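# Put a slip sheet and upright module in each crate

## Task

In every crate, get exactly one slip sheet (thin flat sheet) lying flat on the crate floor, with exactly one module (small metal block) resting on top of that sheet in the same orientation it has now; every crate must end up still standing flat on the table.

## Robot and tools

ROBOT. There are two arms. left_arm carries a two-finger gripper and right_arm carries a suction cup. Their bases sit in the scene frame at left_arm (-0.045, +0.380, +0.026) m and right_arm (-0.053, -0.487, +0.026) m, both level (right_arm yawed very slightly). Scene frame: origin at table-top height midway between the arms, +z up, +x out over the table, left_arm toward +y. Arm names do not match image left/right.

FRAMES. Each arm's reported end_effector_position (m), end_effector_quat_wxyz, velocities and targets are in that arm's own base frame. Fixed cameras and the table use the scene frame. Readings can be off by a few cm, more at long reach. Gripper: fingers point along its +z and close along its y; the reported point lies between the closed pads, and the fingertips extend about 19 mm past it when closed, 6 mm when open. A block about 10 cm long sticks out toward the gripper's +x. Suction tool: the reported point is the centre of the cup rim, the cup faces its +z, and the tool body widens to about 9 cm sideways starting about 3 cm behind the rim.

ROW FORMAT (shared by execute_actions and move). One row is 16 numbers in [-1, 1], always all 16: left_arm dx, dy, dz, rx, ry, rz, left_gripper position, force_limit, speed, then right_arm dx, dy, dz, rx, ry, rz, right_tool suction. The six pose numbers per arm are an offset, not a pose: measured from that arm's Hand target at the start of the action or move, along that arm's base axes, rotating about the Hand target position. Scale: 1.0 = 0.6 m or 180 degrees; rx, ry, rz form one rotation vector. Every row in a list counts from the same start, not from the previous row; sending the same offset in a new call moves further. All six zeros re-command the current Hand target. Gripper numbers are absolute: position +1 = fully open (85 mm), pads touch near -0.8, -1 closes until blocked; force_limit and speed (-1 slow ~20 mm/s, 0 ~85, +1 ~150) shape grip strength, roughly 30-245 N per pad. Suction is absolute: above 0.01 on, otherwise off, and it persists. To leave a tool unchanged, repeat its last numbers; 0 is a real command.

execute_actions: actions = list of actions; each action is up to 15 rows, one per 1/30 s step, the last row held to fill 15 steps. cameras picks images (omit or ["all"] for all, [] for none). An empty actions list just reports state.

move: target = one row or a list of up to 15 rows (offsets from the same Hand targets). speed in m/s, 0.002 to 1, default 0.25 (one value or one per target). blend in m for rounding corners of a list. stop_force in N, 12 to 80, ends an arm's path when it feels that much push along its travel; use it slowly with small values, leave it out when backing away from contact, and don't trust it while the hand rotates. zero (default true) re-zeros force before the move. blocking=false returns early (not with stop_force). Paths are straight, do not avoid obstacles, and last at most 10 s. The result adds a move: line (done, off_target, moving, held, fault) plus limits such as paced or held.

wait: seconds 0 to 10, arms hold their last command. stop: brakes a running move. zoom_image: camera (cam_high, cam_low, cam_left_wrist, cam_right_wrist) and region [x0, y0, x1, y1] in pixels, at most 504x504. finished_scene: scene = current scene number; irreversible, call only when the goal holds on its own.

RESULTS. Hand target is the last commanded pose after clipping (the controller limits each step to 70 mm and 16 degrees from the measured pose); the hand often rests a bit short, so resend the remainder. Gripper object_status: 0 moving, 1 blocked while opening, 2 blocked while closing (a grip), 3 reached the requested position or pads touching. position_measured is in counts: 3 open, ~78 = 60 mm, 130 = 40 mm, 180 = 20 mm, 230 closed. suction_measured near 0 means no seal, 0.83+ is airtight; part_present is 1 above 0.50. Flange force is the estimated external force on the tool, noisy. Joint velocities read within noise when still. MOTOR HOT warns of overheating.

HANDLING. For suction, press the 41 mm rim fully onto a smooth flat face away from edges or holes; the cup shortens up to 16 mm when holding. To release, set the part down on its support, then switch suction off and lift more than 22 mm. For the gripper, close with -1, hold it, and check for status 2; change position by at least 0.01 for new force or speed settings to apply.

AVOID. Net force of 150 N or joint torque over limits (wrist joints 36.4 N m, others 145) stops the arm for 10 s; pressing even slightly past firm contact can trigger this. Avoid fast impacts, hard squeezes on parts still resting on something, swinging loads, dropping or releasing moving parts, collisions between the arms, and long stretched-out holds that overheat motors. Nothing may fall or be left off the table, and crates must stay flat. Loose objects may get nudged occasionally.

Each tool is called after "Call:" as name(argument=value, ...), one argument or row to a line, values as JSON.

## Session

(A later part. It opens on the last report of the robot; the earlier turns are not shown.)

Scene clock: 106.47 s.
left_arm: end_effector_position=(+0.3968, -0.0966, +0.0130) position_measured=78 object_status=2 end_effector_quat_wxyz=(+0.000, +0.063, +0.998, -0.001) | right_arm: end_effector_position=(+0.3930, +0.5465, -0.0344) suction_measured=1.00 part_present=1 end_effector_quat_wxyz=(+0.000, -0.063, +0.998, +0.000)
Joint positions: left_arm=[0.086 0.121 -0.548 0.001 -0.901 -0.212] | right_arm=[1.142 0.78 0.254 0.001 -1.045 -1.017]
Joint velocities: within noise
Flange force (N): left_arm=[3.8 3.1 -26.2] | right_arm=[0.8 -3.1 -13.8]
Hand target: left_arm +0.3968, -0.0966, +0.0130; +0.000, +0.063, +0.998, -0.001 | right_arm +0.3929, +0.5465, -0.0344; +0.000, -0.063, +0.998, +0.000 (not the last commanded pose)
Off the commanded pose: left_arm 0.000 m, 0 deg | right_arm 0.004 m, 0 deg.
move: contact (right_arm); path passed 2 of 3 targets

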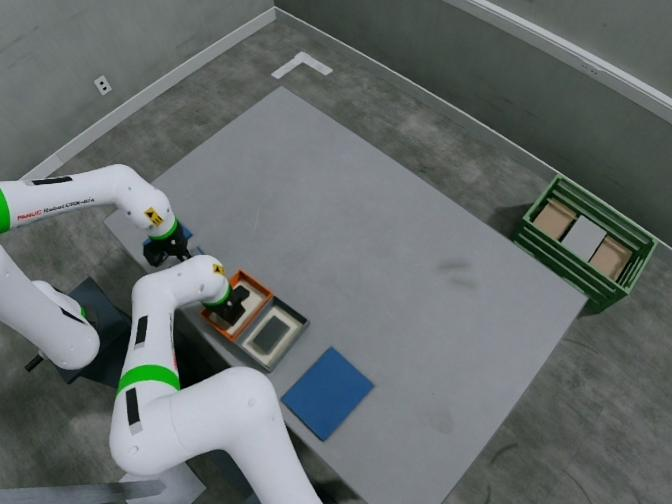

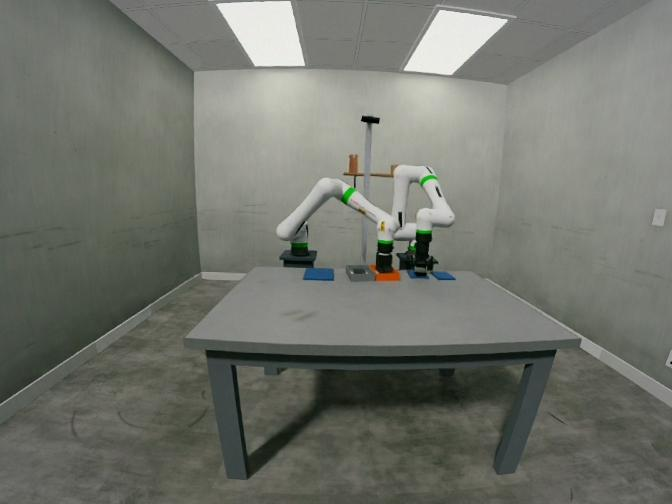

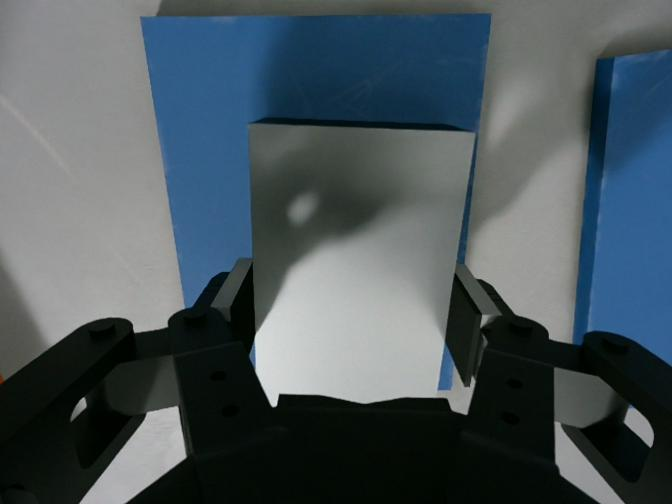

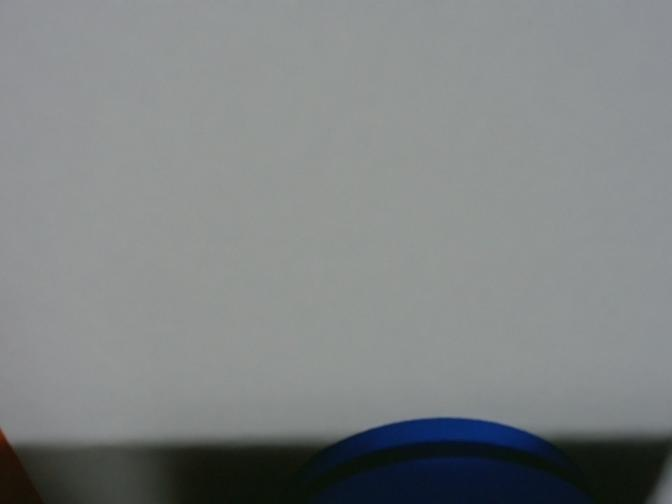

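Call:
execute_actions(
  actions=[
    [[0,0,0.005,0,0,0,-1,-0.5,-1, 0,0,0.002,0,0,0,0]],
    [[0,0,0.015,0,0,0,-1,-0.5,-1, 0,0,0.004,0,0,0,0]],
  ],
  cameras=[],
)

Call:
move(
  target=[
    [0,0,0.06,0,0,0,-1,-0.5,-1, 0,0,0.06,0,0,0,0],
    [0,0,0.2,0,0,0,-1,-0.5,-1, 0,0,0.25,0,0,0,0],
    [0,0,0.2,0,0,0.0806,-1,-0.5,-1, 0.0608,-0.148,0.58,0,0,0,0],
  ],
  speed=[0.07,0.2,0.3],
  blend=[0.005,0.03,0],
)

Call:
zoom_image(
  camera="cam_right_wrist",
  region=[140, 0, 540, 250],
)

Scene clock: 108.30 s.
left_arm: end_effector_position=(+0.3968, -0.0966, +0.0250) position_measured=78 object_status=2 end_effector_quat_wxyz=(+0.000, +0.063, +0.998, -0.001) | right_arm: end_effector_position=(+0.3929, +0.5465, -0.0308) suction_measured=0.00 part_present=0 end_effector_quat_wxyz=(+0.000, -0.063, +0.998, +0.000)
Joint positions: left_arm=[0.086 0.1 -0.537 0.001 -0.933 -0.212] | right_arm=[1.142 0.776 0.256 0.001 -1.051 -1.017]
Joint velocities: within noise
Flange force (N): left_arm=[-3.7 -0.4 0.2] | right_arm=[-0.7 -1.4 -7.6]
Flange force at the end of the 1st action (N): left_arm=[-3.7 -0.1 -0.2] | right_arm=[-0.4 -1.4 -16.0]
Hand target: left_arm +0.3968, -0.0966, +0.0250; +0.000, +0.063, +0.998, -0.001 | right_arm +0.3929, +0.5465, -0.0308; +0.000, -0.063, +0.998, +0.000
Off the commanded pose: left_arm 0.000 m, 0 deg | right_arm 0.000 m, 0 deg.
Step readings (end_effector_position of left_arm | right_arm; steps 1 to 15: 1st action; 16 to 30: 2nd action):
0: (+0.3968, -0.0966, +0.0130) | (+0.3930, +0.5465, -0.0344)
1: (+0.3968, -0.0966, +0.0130) | (+0.3930, +0.5465, -0.0344)
2: (+0.3964, -0.0966, +0.0134) | (+0.3929, +0.5465, -0.0343)
4: (+0.3965, -0.0966, +0.0147) | (+0.3929, +0.5465, -0.0338)
8: (+0.3968, -0.0965, +0.0158) | (+0.3929, +0.5465, -0.0334)
15: (+0.3968, -0.0966, +0.0160) | (+0.3930, +0.5465, -0.0332)
16: (+0.3968, -0.0966, +0.0160) | (+0.3930, +0.5465, -0.0332)
17: (+0.3967, -0.0966, +0.0176) | (+0.3929, +0.5465, -0.0328)
19: (+0.3970, -0.0966, +0.0220) | (+0.3929, +0.5465, -0.0316)
23: (+0.3969, -0.0966, +0.0246) | (+0.3929, +0.5465, -0.0310)
30: (+0.3968, -0.0966, +0.0250) | (+0.3930, +0.5465, -0.0308)
No camera images: "cameras" was empty.

Scene clock: 110.67 s.
left_arm: end_effector_position=(+0.3968, -0.0966, +0.1450) position_measured=78 object_status=2 end_effector_quat_wxyz=(+0.001, -0.064, +0.998, +0.000) | right_arm: end_effector_position=(+0.4294, +0.4577, +0.3171) suction_measured=0.00 part_present=0 end_effector_quat_wxyz=(+0.000, -0.063, +0.998, +0.000)
Joint positions: left_arm=[0.086 -0.051 -0.376 0.001 -1.245 0.042] | right_arm=[1.026 0.478 0.625 0.001 -1.718 -0.9]
Joint velocities: within noise
Flange force (N): left_arm=[-2.5 -0.1 -1.4] | right_arm=[1.0 -3.5 7.7]
Hand target: left_arm +0.3968, -0.0966, +0.1450; +0.000, -0.064, +0.998, +0.000 | right_arm +0.4294, +0.4577, +0.3172; +0.000, -0.063, +0.998, +0.000
Off the commanded pose: left_arm 0.000 m, 0 deg | right_arm 0.000 m, 0 deg.
move: done

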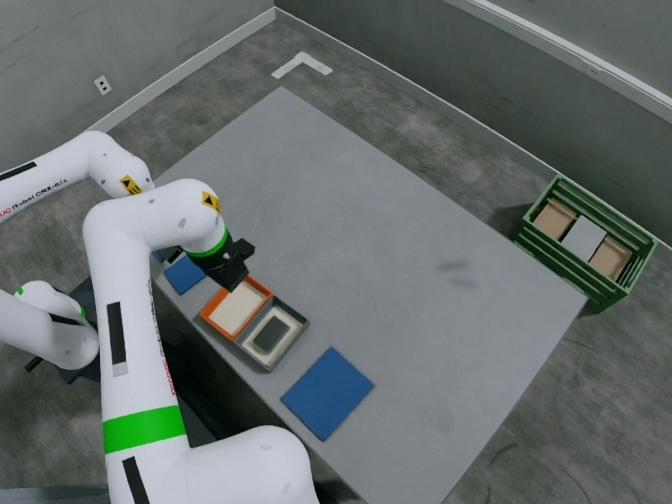

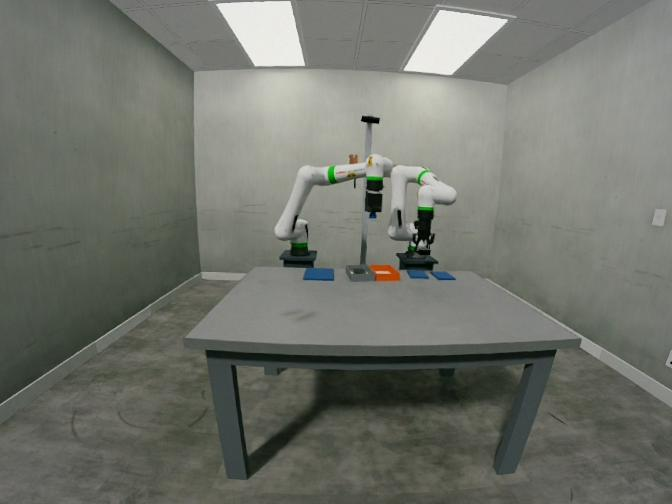

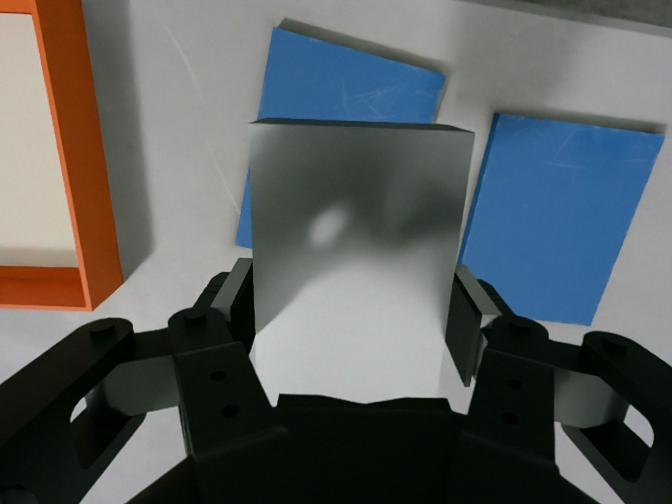

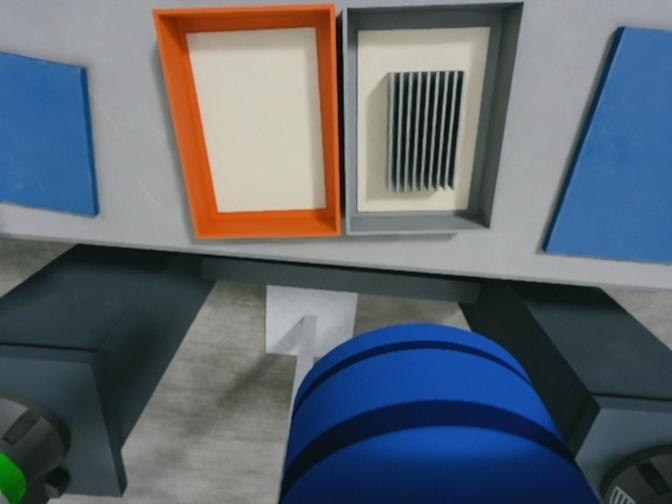

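Scaled by 1.260 from the camera's 672x504 image, which has a finer 960x720 frame.

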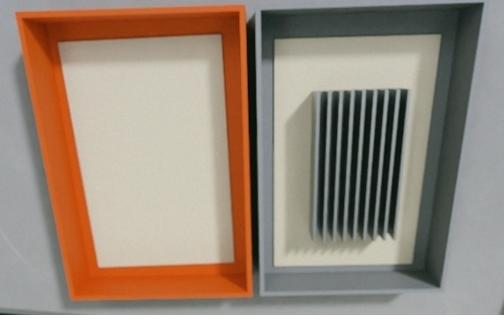

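Call:
move(
  target=[0.0138,-0.3723,0,0,0,0,-1,-0.5,-1, -0.1,-0.596,0,0,0,-0.04,0],
  speed=0.35,
  cameras=["cam_left_wrist", "cam_high"],
)

Call:
zoom_image(
  camera="cam_left_wrist",
  region=[180, 0, 540, 300],
)

Scene clock: 113.13 s.
left_arm: end_effector_position=(+0.4051, -0.3199, +0.1450) position_measured=78 object_status=2 end_effector_quat_wxyz=(+0.000, -0.064, +0.998, +0.000) | right_arm: end_effector_position=(+0.3694, +0.1001, +0.3171) suction_measured=0.00 part_present=0 end_effector_quat_wxyz=(+0.000, +0.000, +1.000, +0.000)
Joint positions: left_arm=[-0.414 0.218 -0.084 0 -1.267 0.542] | right_arm=[0.612 -0.17 -0.117 0.001 -1.624 -0.612]
Joint velocities: within noise
Flange force (N): left_arm=[-2.7 -3.1 0.0] | right_arm=[-4.5 -2.5 5.2]
Hand target: left_arm +0.4051, -0.3200, +0.1450; +0.000, -0.064, +0.998, +0.000 | right_arm +0.3694, +0.1001, +0.3172; +0.000, +0.000, +1.000, +0.000
Off the commanded pose: left_arm 0.000 m, 0 deg | right_arm 0.000 m, 0 deg.
move: done
Images, in order (width x height): cam_high 672x504, cam_left_wrist 672x504.

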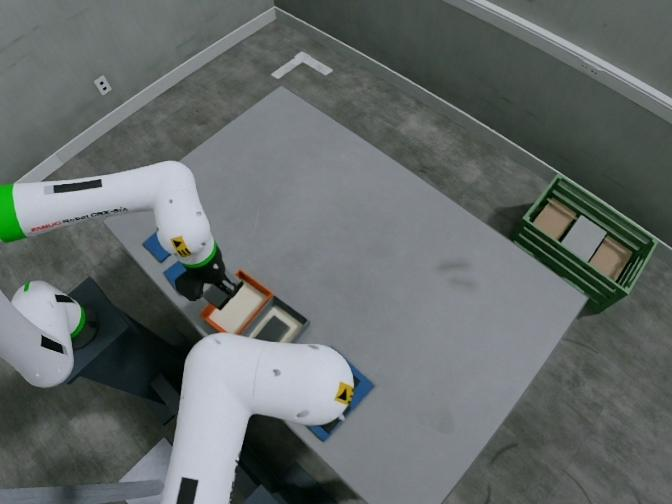

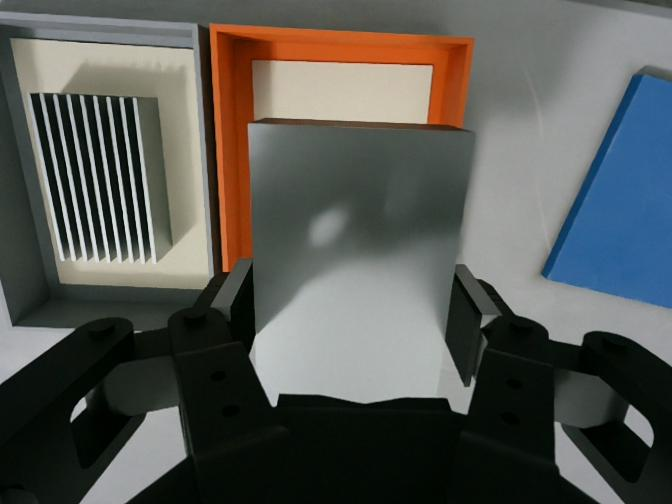

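Scaled by 1.400 from the camera's 672x504 image, which has a finer 960x720 frame.

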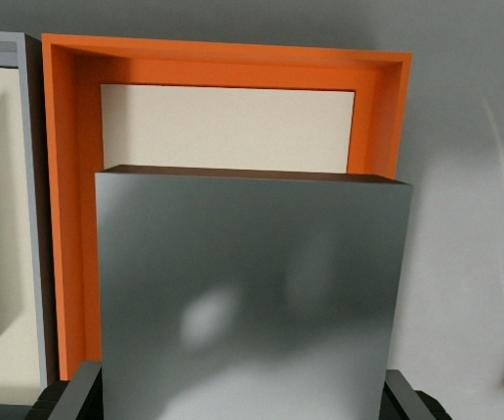

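Call:
move(
  target=[0.0088,-0.009,-0.1833,0,0,0.0033,-1,-0.5,-1, 0,0,0,0,0,0,0],
  speed=0.12,
  cameras=["cam_left_wrist", "cam_low"],
)

Call:
move(
  target=[0,0,-0.0517,0,0,0,-1,-0.5,-1, 0,0,0,0,0,0,0],
  speed=0.02,
  stop_force=12,
  cameras=["cam_left_wrist", "cam_low"],
)

Scene clock: 115.00 s.
left_arm: end_effector_position=(+0.4104, -0.3254, +0.0351) position_measured=78 object_status=2 end_effector_quat_wxyz=(+0.000, -0.069, +0.998, +0.000) | right_arm: end_effector_position=(+0.3694, +0.1001, +0.3172) suction_measured=0.00 part_present=0 end_effector_quat_wxyz=(+0.000, +0.000, +1.000, +0.000)
Joint positions: left_arm=[-0.419 0.347 -0.199 0 -1.024 0.557] | right_arm=[0.612 -0.17 -0.117 0.001 -1.624 -0.612]
Joint velocities: within noise
Flange force (N): left_arm=[-4.6 -4.7 2.1] | right_arm=[-4.4 -3.0 5.1]
Hand target: left_arm +0.4104, -0.3254, +0.0350; +0.000, -0.069, +0.998, +0.000 | right_arm +0.3694, +0.1001, +0.3172; +0.000, +0.000, +1.000, +0.000
Off the commanded pose: left_arm 0.000 m, 0 deg | right_arm 0.000 m, 0 deg.
move: done
Images, in order (width x height): cam_low 672x504, cam_left_wrist 672x504.

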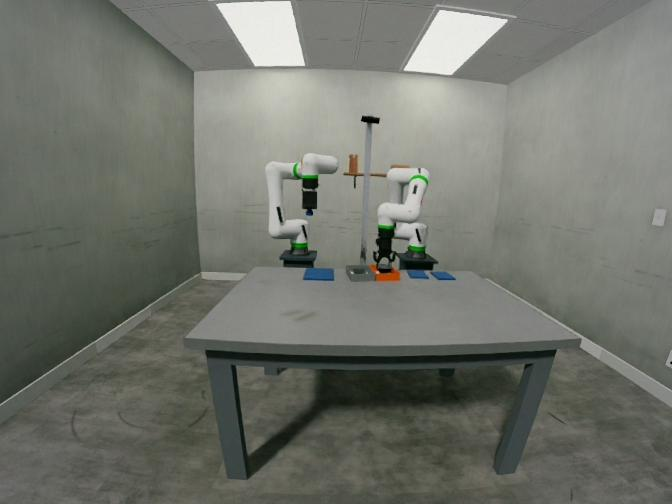

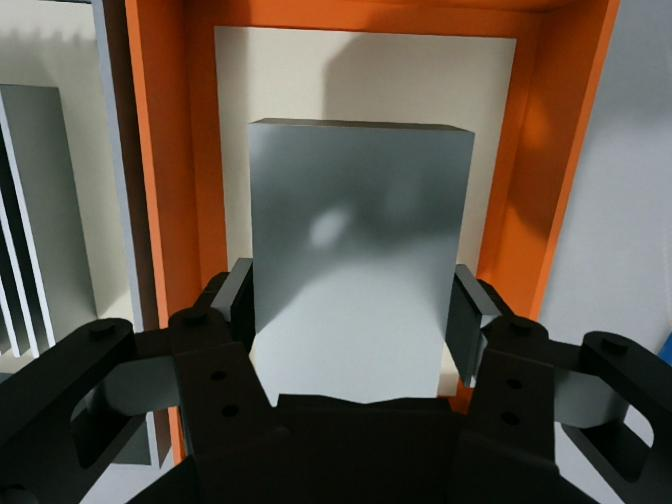

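Scene clock: 117.00 s.
left_arm: end_effector_position=(+0.4106, -0.3255, +0.0076) position_measured=78 object_status=2 end_effector_quat_wxyz=(+0.001, -0.069, +0.998, -0.001) | right_arm: end_effector_position=(+0.3694, +0.1001, +0.3172) suction_measured=0.00 part_present=0 end_effector_quat_wxyz=(+0.000, +0.000, +1.000, +0.000)
Joint positions: left_arm=[-0.419 0.384 -0.223 0.001 -0.962 0.557] | right_arm=[0.612 -0.17 -0.117 0.001 -1.624 -0.612]
Joint velocities: within noise
Flange force (N): left_arm=[-0.9 1.2 -31.4] | right_arm=[-4.9 -2.6 5.2]
Hand target: left_arm +0.4105, -0.3255, +0.0076; +0.001, -0.069, +0.998, -0.001 (not the last commanded pose) | right_arm +0.3694, +0.1001, +0.3172; +0.000, +0.000, +1.000, +0.000
Off the commanded pose: left_arm 0.004 m, 0 deg | right_arm 0.000 m, 0 deg.
move: contact (left_arm)
Images, in order (width x height): cam_low 672x504, cam_left_wrist 672x504.

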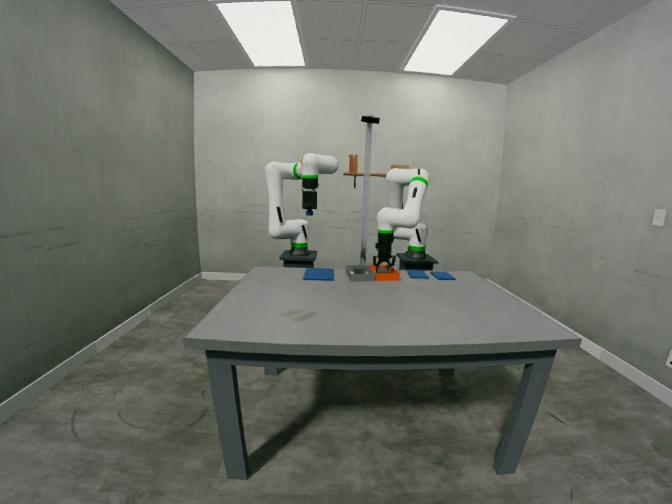

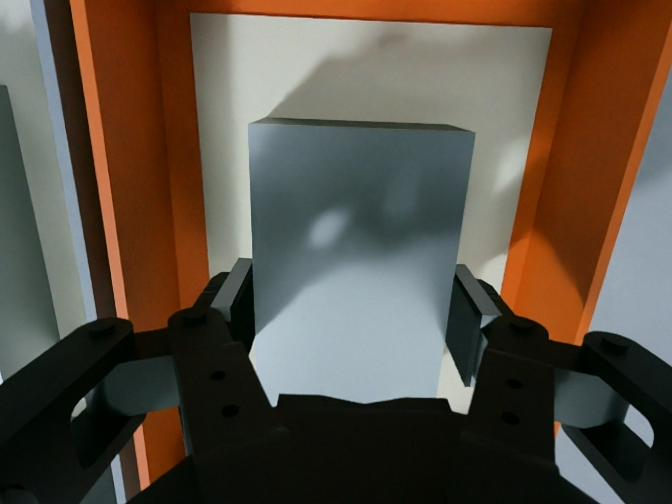

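Call:
execute_actions(
  actions=[
    [[0,0,0.0012,0,0,0,-1,-0.5,-1, 0,0,0,0,0,0,0]],
    [[0,0,0.0,0,0,0,0.64,-0.5,-0.8, 0,0,0,0,0,0,0]],
    [[0,0,0.0,0,0,0,0.64,-0.5,-0.8, 0,0,0,0,0,0,0]],
  ],
  cameras=["cam_left_wrist"],
)

Call:
move(
  target=[
    [0,0,0.08,0,0,0,0.64,-0.5,-0.8, 0,0,0,0,0,0,0],
    [0,0,0.3,0,0,0,0.64,-0.5,-0.8, 0,0,0,0,0,0,0],
    [-0.15,0.25,0.4,0,0,0,0.64,-0.5,-0.8, 0,0,0,0,0,0,0],
  ],
  speed=[0.1,0.2,0.3],
  blend=[0.01,0.04,0],
)

Call:
zoom_image(
  camera="cam_high",
  region=[180, 250, 330, 390],
)

Scene clock: 118.97 s.
left_arm: end_effector_position=(+0.4105, -0.3255, +0.0084) position_measured=48 object_status=3 end_effector_quat_wxyz=(+0.001, -0.069, +0.998, -0.001) | right_arm: end_effector_position=(+0.3694, +0.1001, +0.3172) suction_measured=0.00 part_present=0 end_effector_quat_wxyz=(+0.000, +0.000, +1.000, +0.000)
Joint positions: left_arm=[-0.419 0.383 -0.222 0.001 -0.964 0.557] | right_arm=[0.612 -0.17 -0.117 0.001 -1.624 -0.612]
Joint velocities: within noise
Flange force (N): left_arm=[-3.3 -3.1 -0.5] | right_arm=[-4.8 -3.0 5.2]
Flange force at the end of the 1st action (N): left_arm=[-4.6 -3.3 0.7] | right_arm=[-5.2 -3.1 5.3]
Flange force at the end of the 2nd action (N): left_arm=[-4.2 -4.2 -0.6] | right_arm=[-4.7 -2.5 4.7]
Hand target: left_arm +0.4105, -0.3255, +0.0083; +0.001, -0.069, +0.998, -0.001 | right_arm +0.3694, +0.1001, +0.3172; +0.000, +0.000, +1.000, +0.000
Off the commanded pose: left_arm 0.000 m, 0 deg | right_arm 0.000 m, 0 deg.
Step readings (end_effector_position of left_arm | right_arm; steps 1 to 15: 1st action; 16 to 30: 2nd action; 31 to 45: 3rd action):
0: (+0.4105, -0.3255, +0.0076) | (+0.3694, +0.1001, +0.3172)
1: (+0.4105, -0.3255, +0.0076) | (+0.3694, +0.1001, +0.3172)
2: (+0.4104, -0.3254, +0.0076) | (+0.3694, +0.1001, +0.3172)
4: (+0.4103, -0.3254, +0.0077) | (+0.3694, +0.1001, +0.3172)
8: (+0.4103, -0.3253, +0.0080) | (+0.3694, +0.1001, +0.3172)
15: (+0.4105, -0.3254, +0.0083) | (+0.3694, +0.1001, +0.3172)
16: (+0.4105, -0.3254, +0.0083) | (+0.3694, +0.1001, +0.3172)
17: (+0.4105, -0.3254, +0.0083) | (+0.3694, +0.1001, +0.3172)
19: (+0.4105, -0.3254, +0.0083) | (+0.3694, +0.1001, +0.3172)
23: (+0.4105, -0.3254, +0.0083) | (+0.3694, +0.1001, +0.3172)
30: (+0.4105, -0.3255, +0.0084) | (+0.3694, +0.1001, +0.3172)
31: (+0.4105, -0.3255, +0.0084) | (+0.3694, +0.1001, +0.3172)
32: (+0.4105, -0.3255, +0.0084) | (+0.3694, +0.1001, +0.3172)
34: (+0.4105, -0.3255, +0.0084) | (+0.3694, +0.1001, +0.3172)
38: (+0.4105, -0.3255, +0.0084) | (+0.3694, +0.1001, +0.3172)
45: (+0.4105, -0.3255, +0.0084) | (+0.3694, +0.1001, +0.3172)
Images, in order (width x height): cam_left_wrist 672x504.

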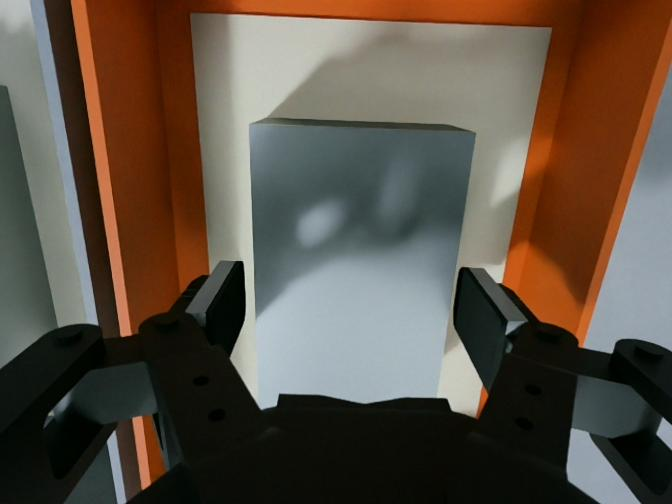

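Scene clock: 121.37 s.
left_arm: end_effector_position=(+0.3205, -0.1755, +0.2483) position_measured=48 object_status=3 end_effector_quat_wxyz=(+0.001, -0.069, +0.998, -0.001) | right_arm: end_effector_position=(+0.3694, +0.1001, +0.3172) suction_measured=0.00 part_present=0 end_effector_quat_wxyz=(+0.000, +0.000, +1.000, +0.000)
Joint positions: left_arm=[-0.136 -0.217 -0.275 0.001 -1.512 0.275] | right_arm=[0.612 -0.17 -0.117 0.001 -1.624 -0.612]
Joint velocities: within noise
Flange force (N): left_arm=[-2.2 -1.4 -3.4] | right_arm=[-4.7 -3.0 5.2]
Hand target: left_arm +0.3205, -0.1755, +0.2483; +0.001, -0.069, +0.998, -0.001 | right_arm +0.3694, +0.1001, +0.3172; +0.000, +0.000, +1.000, +0.000
Off the commanded pose: left_arm 0.000 m, 0 deg | right_arm 0.000 m, 0 deg.
move: done

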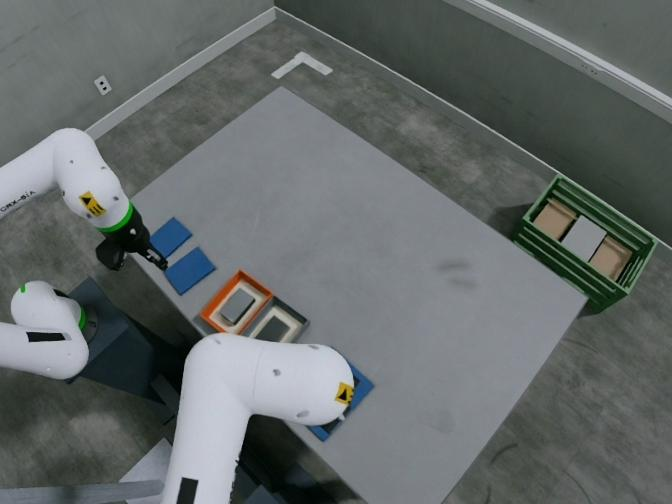

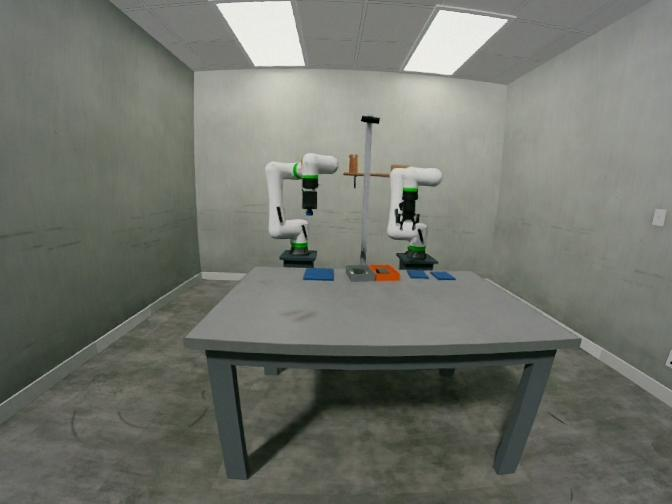

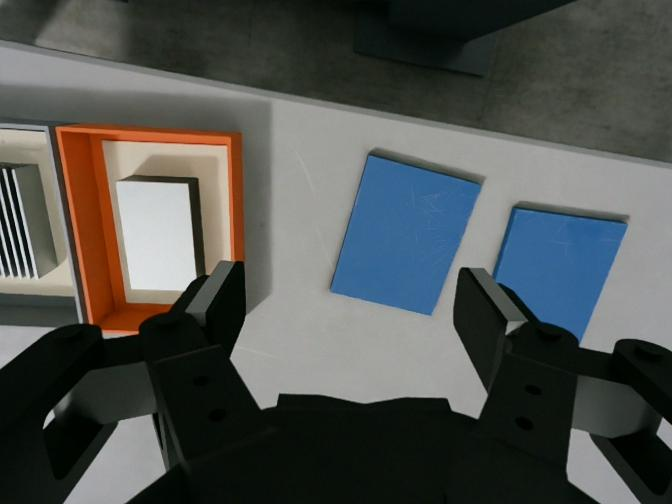

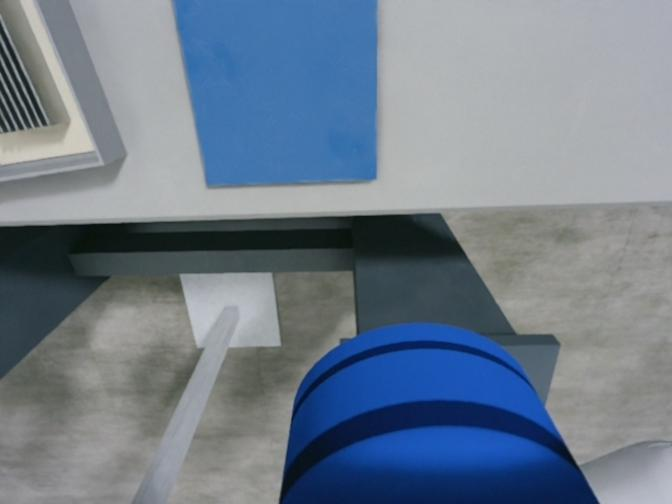

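Scaled by 3.360 from the camera's 672x504 image, which has a finer 960x720 frame.

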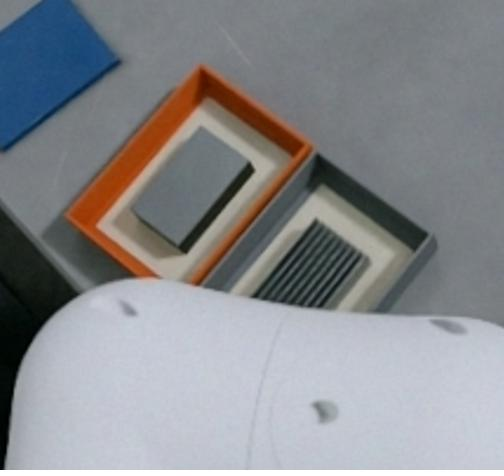

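Call:
finished_scene(
  scene=1,
)

The scene is finished: the task was done.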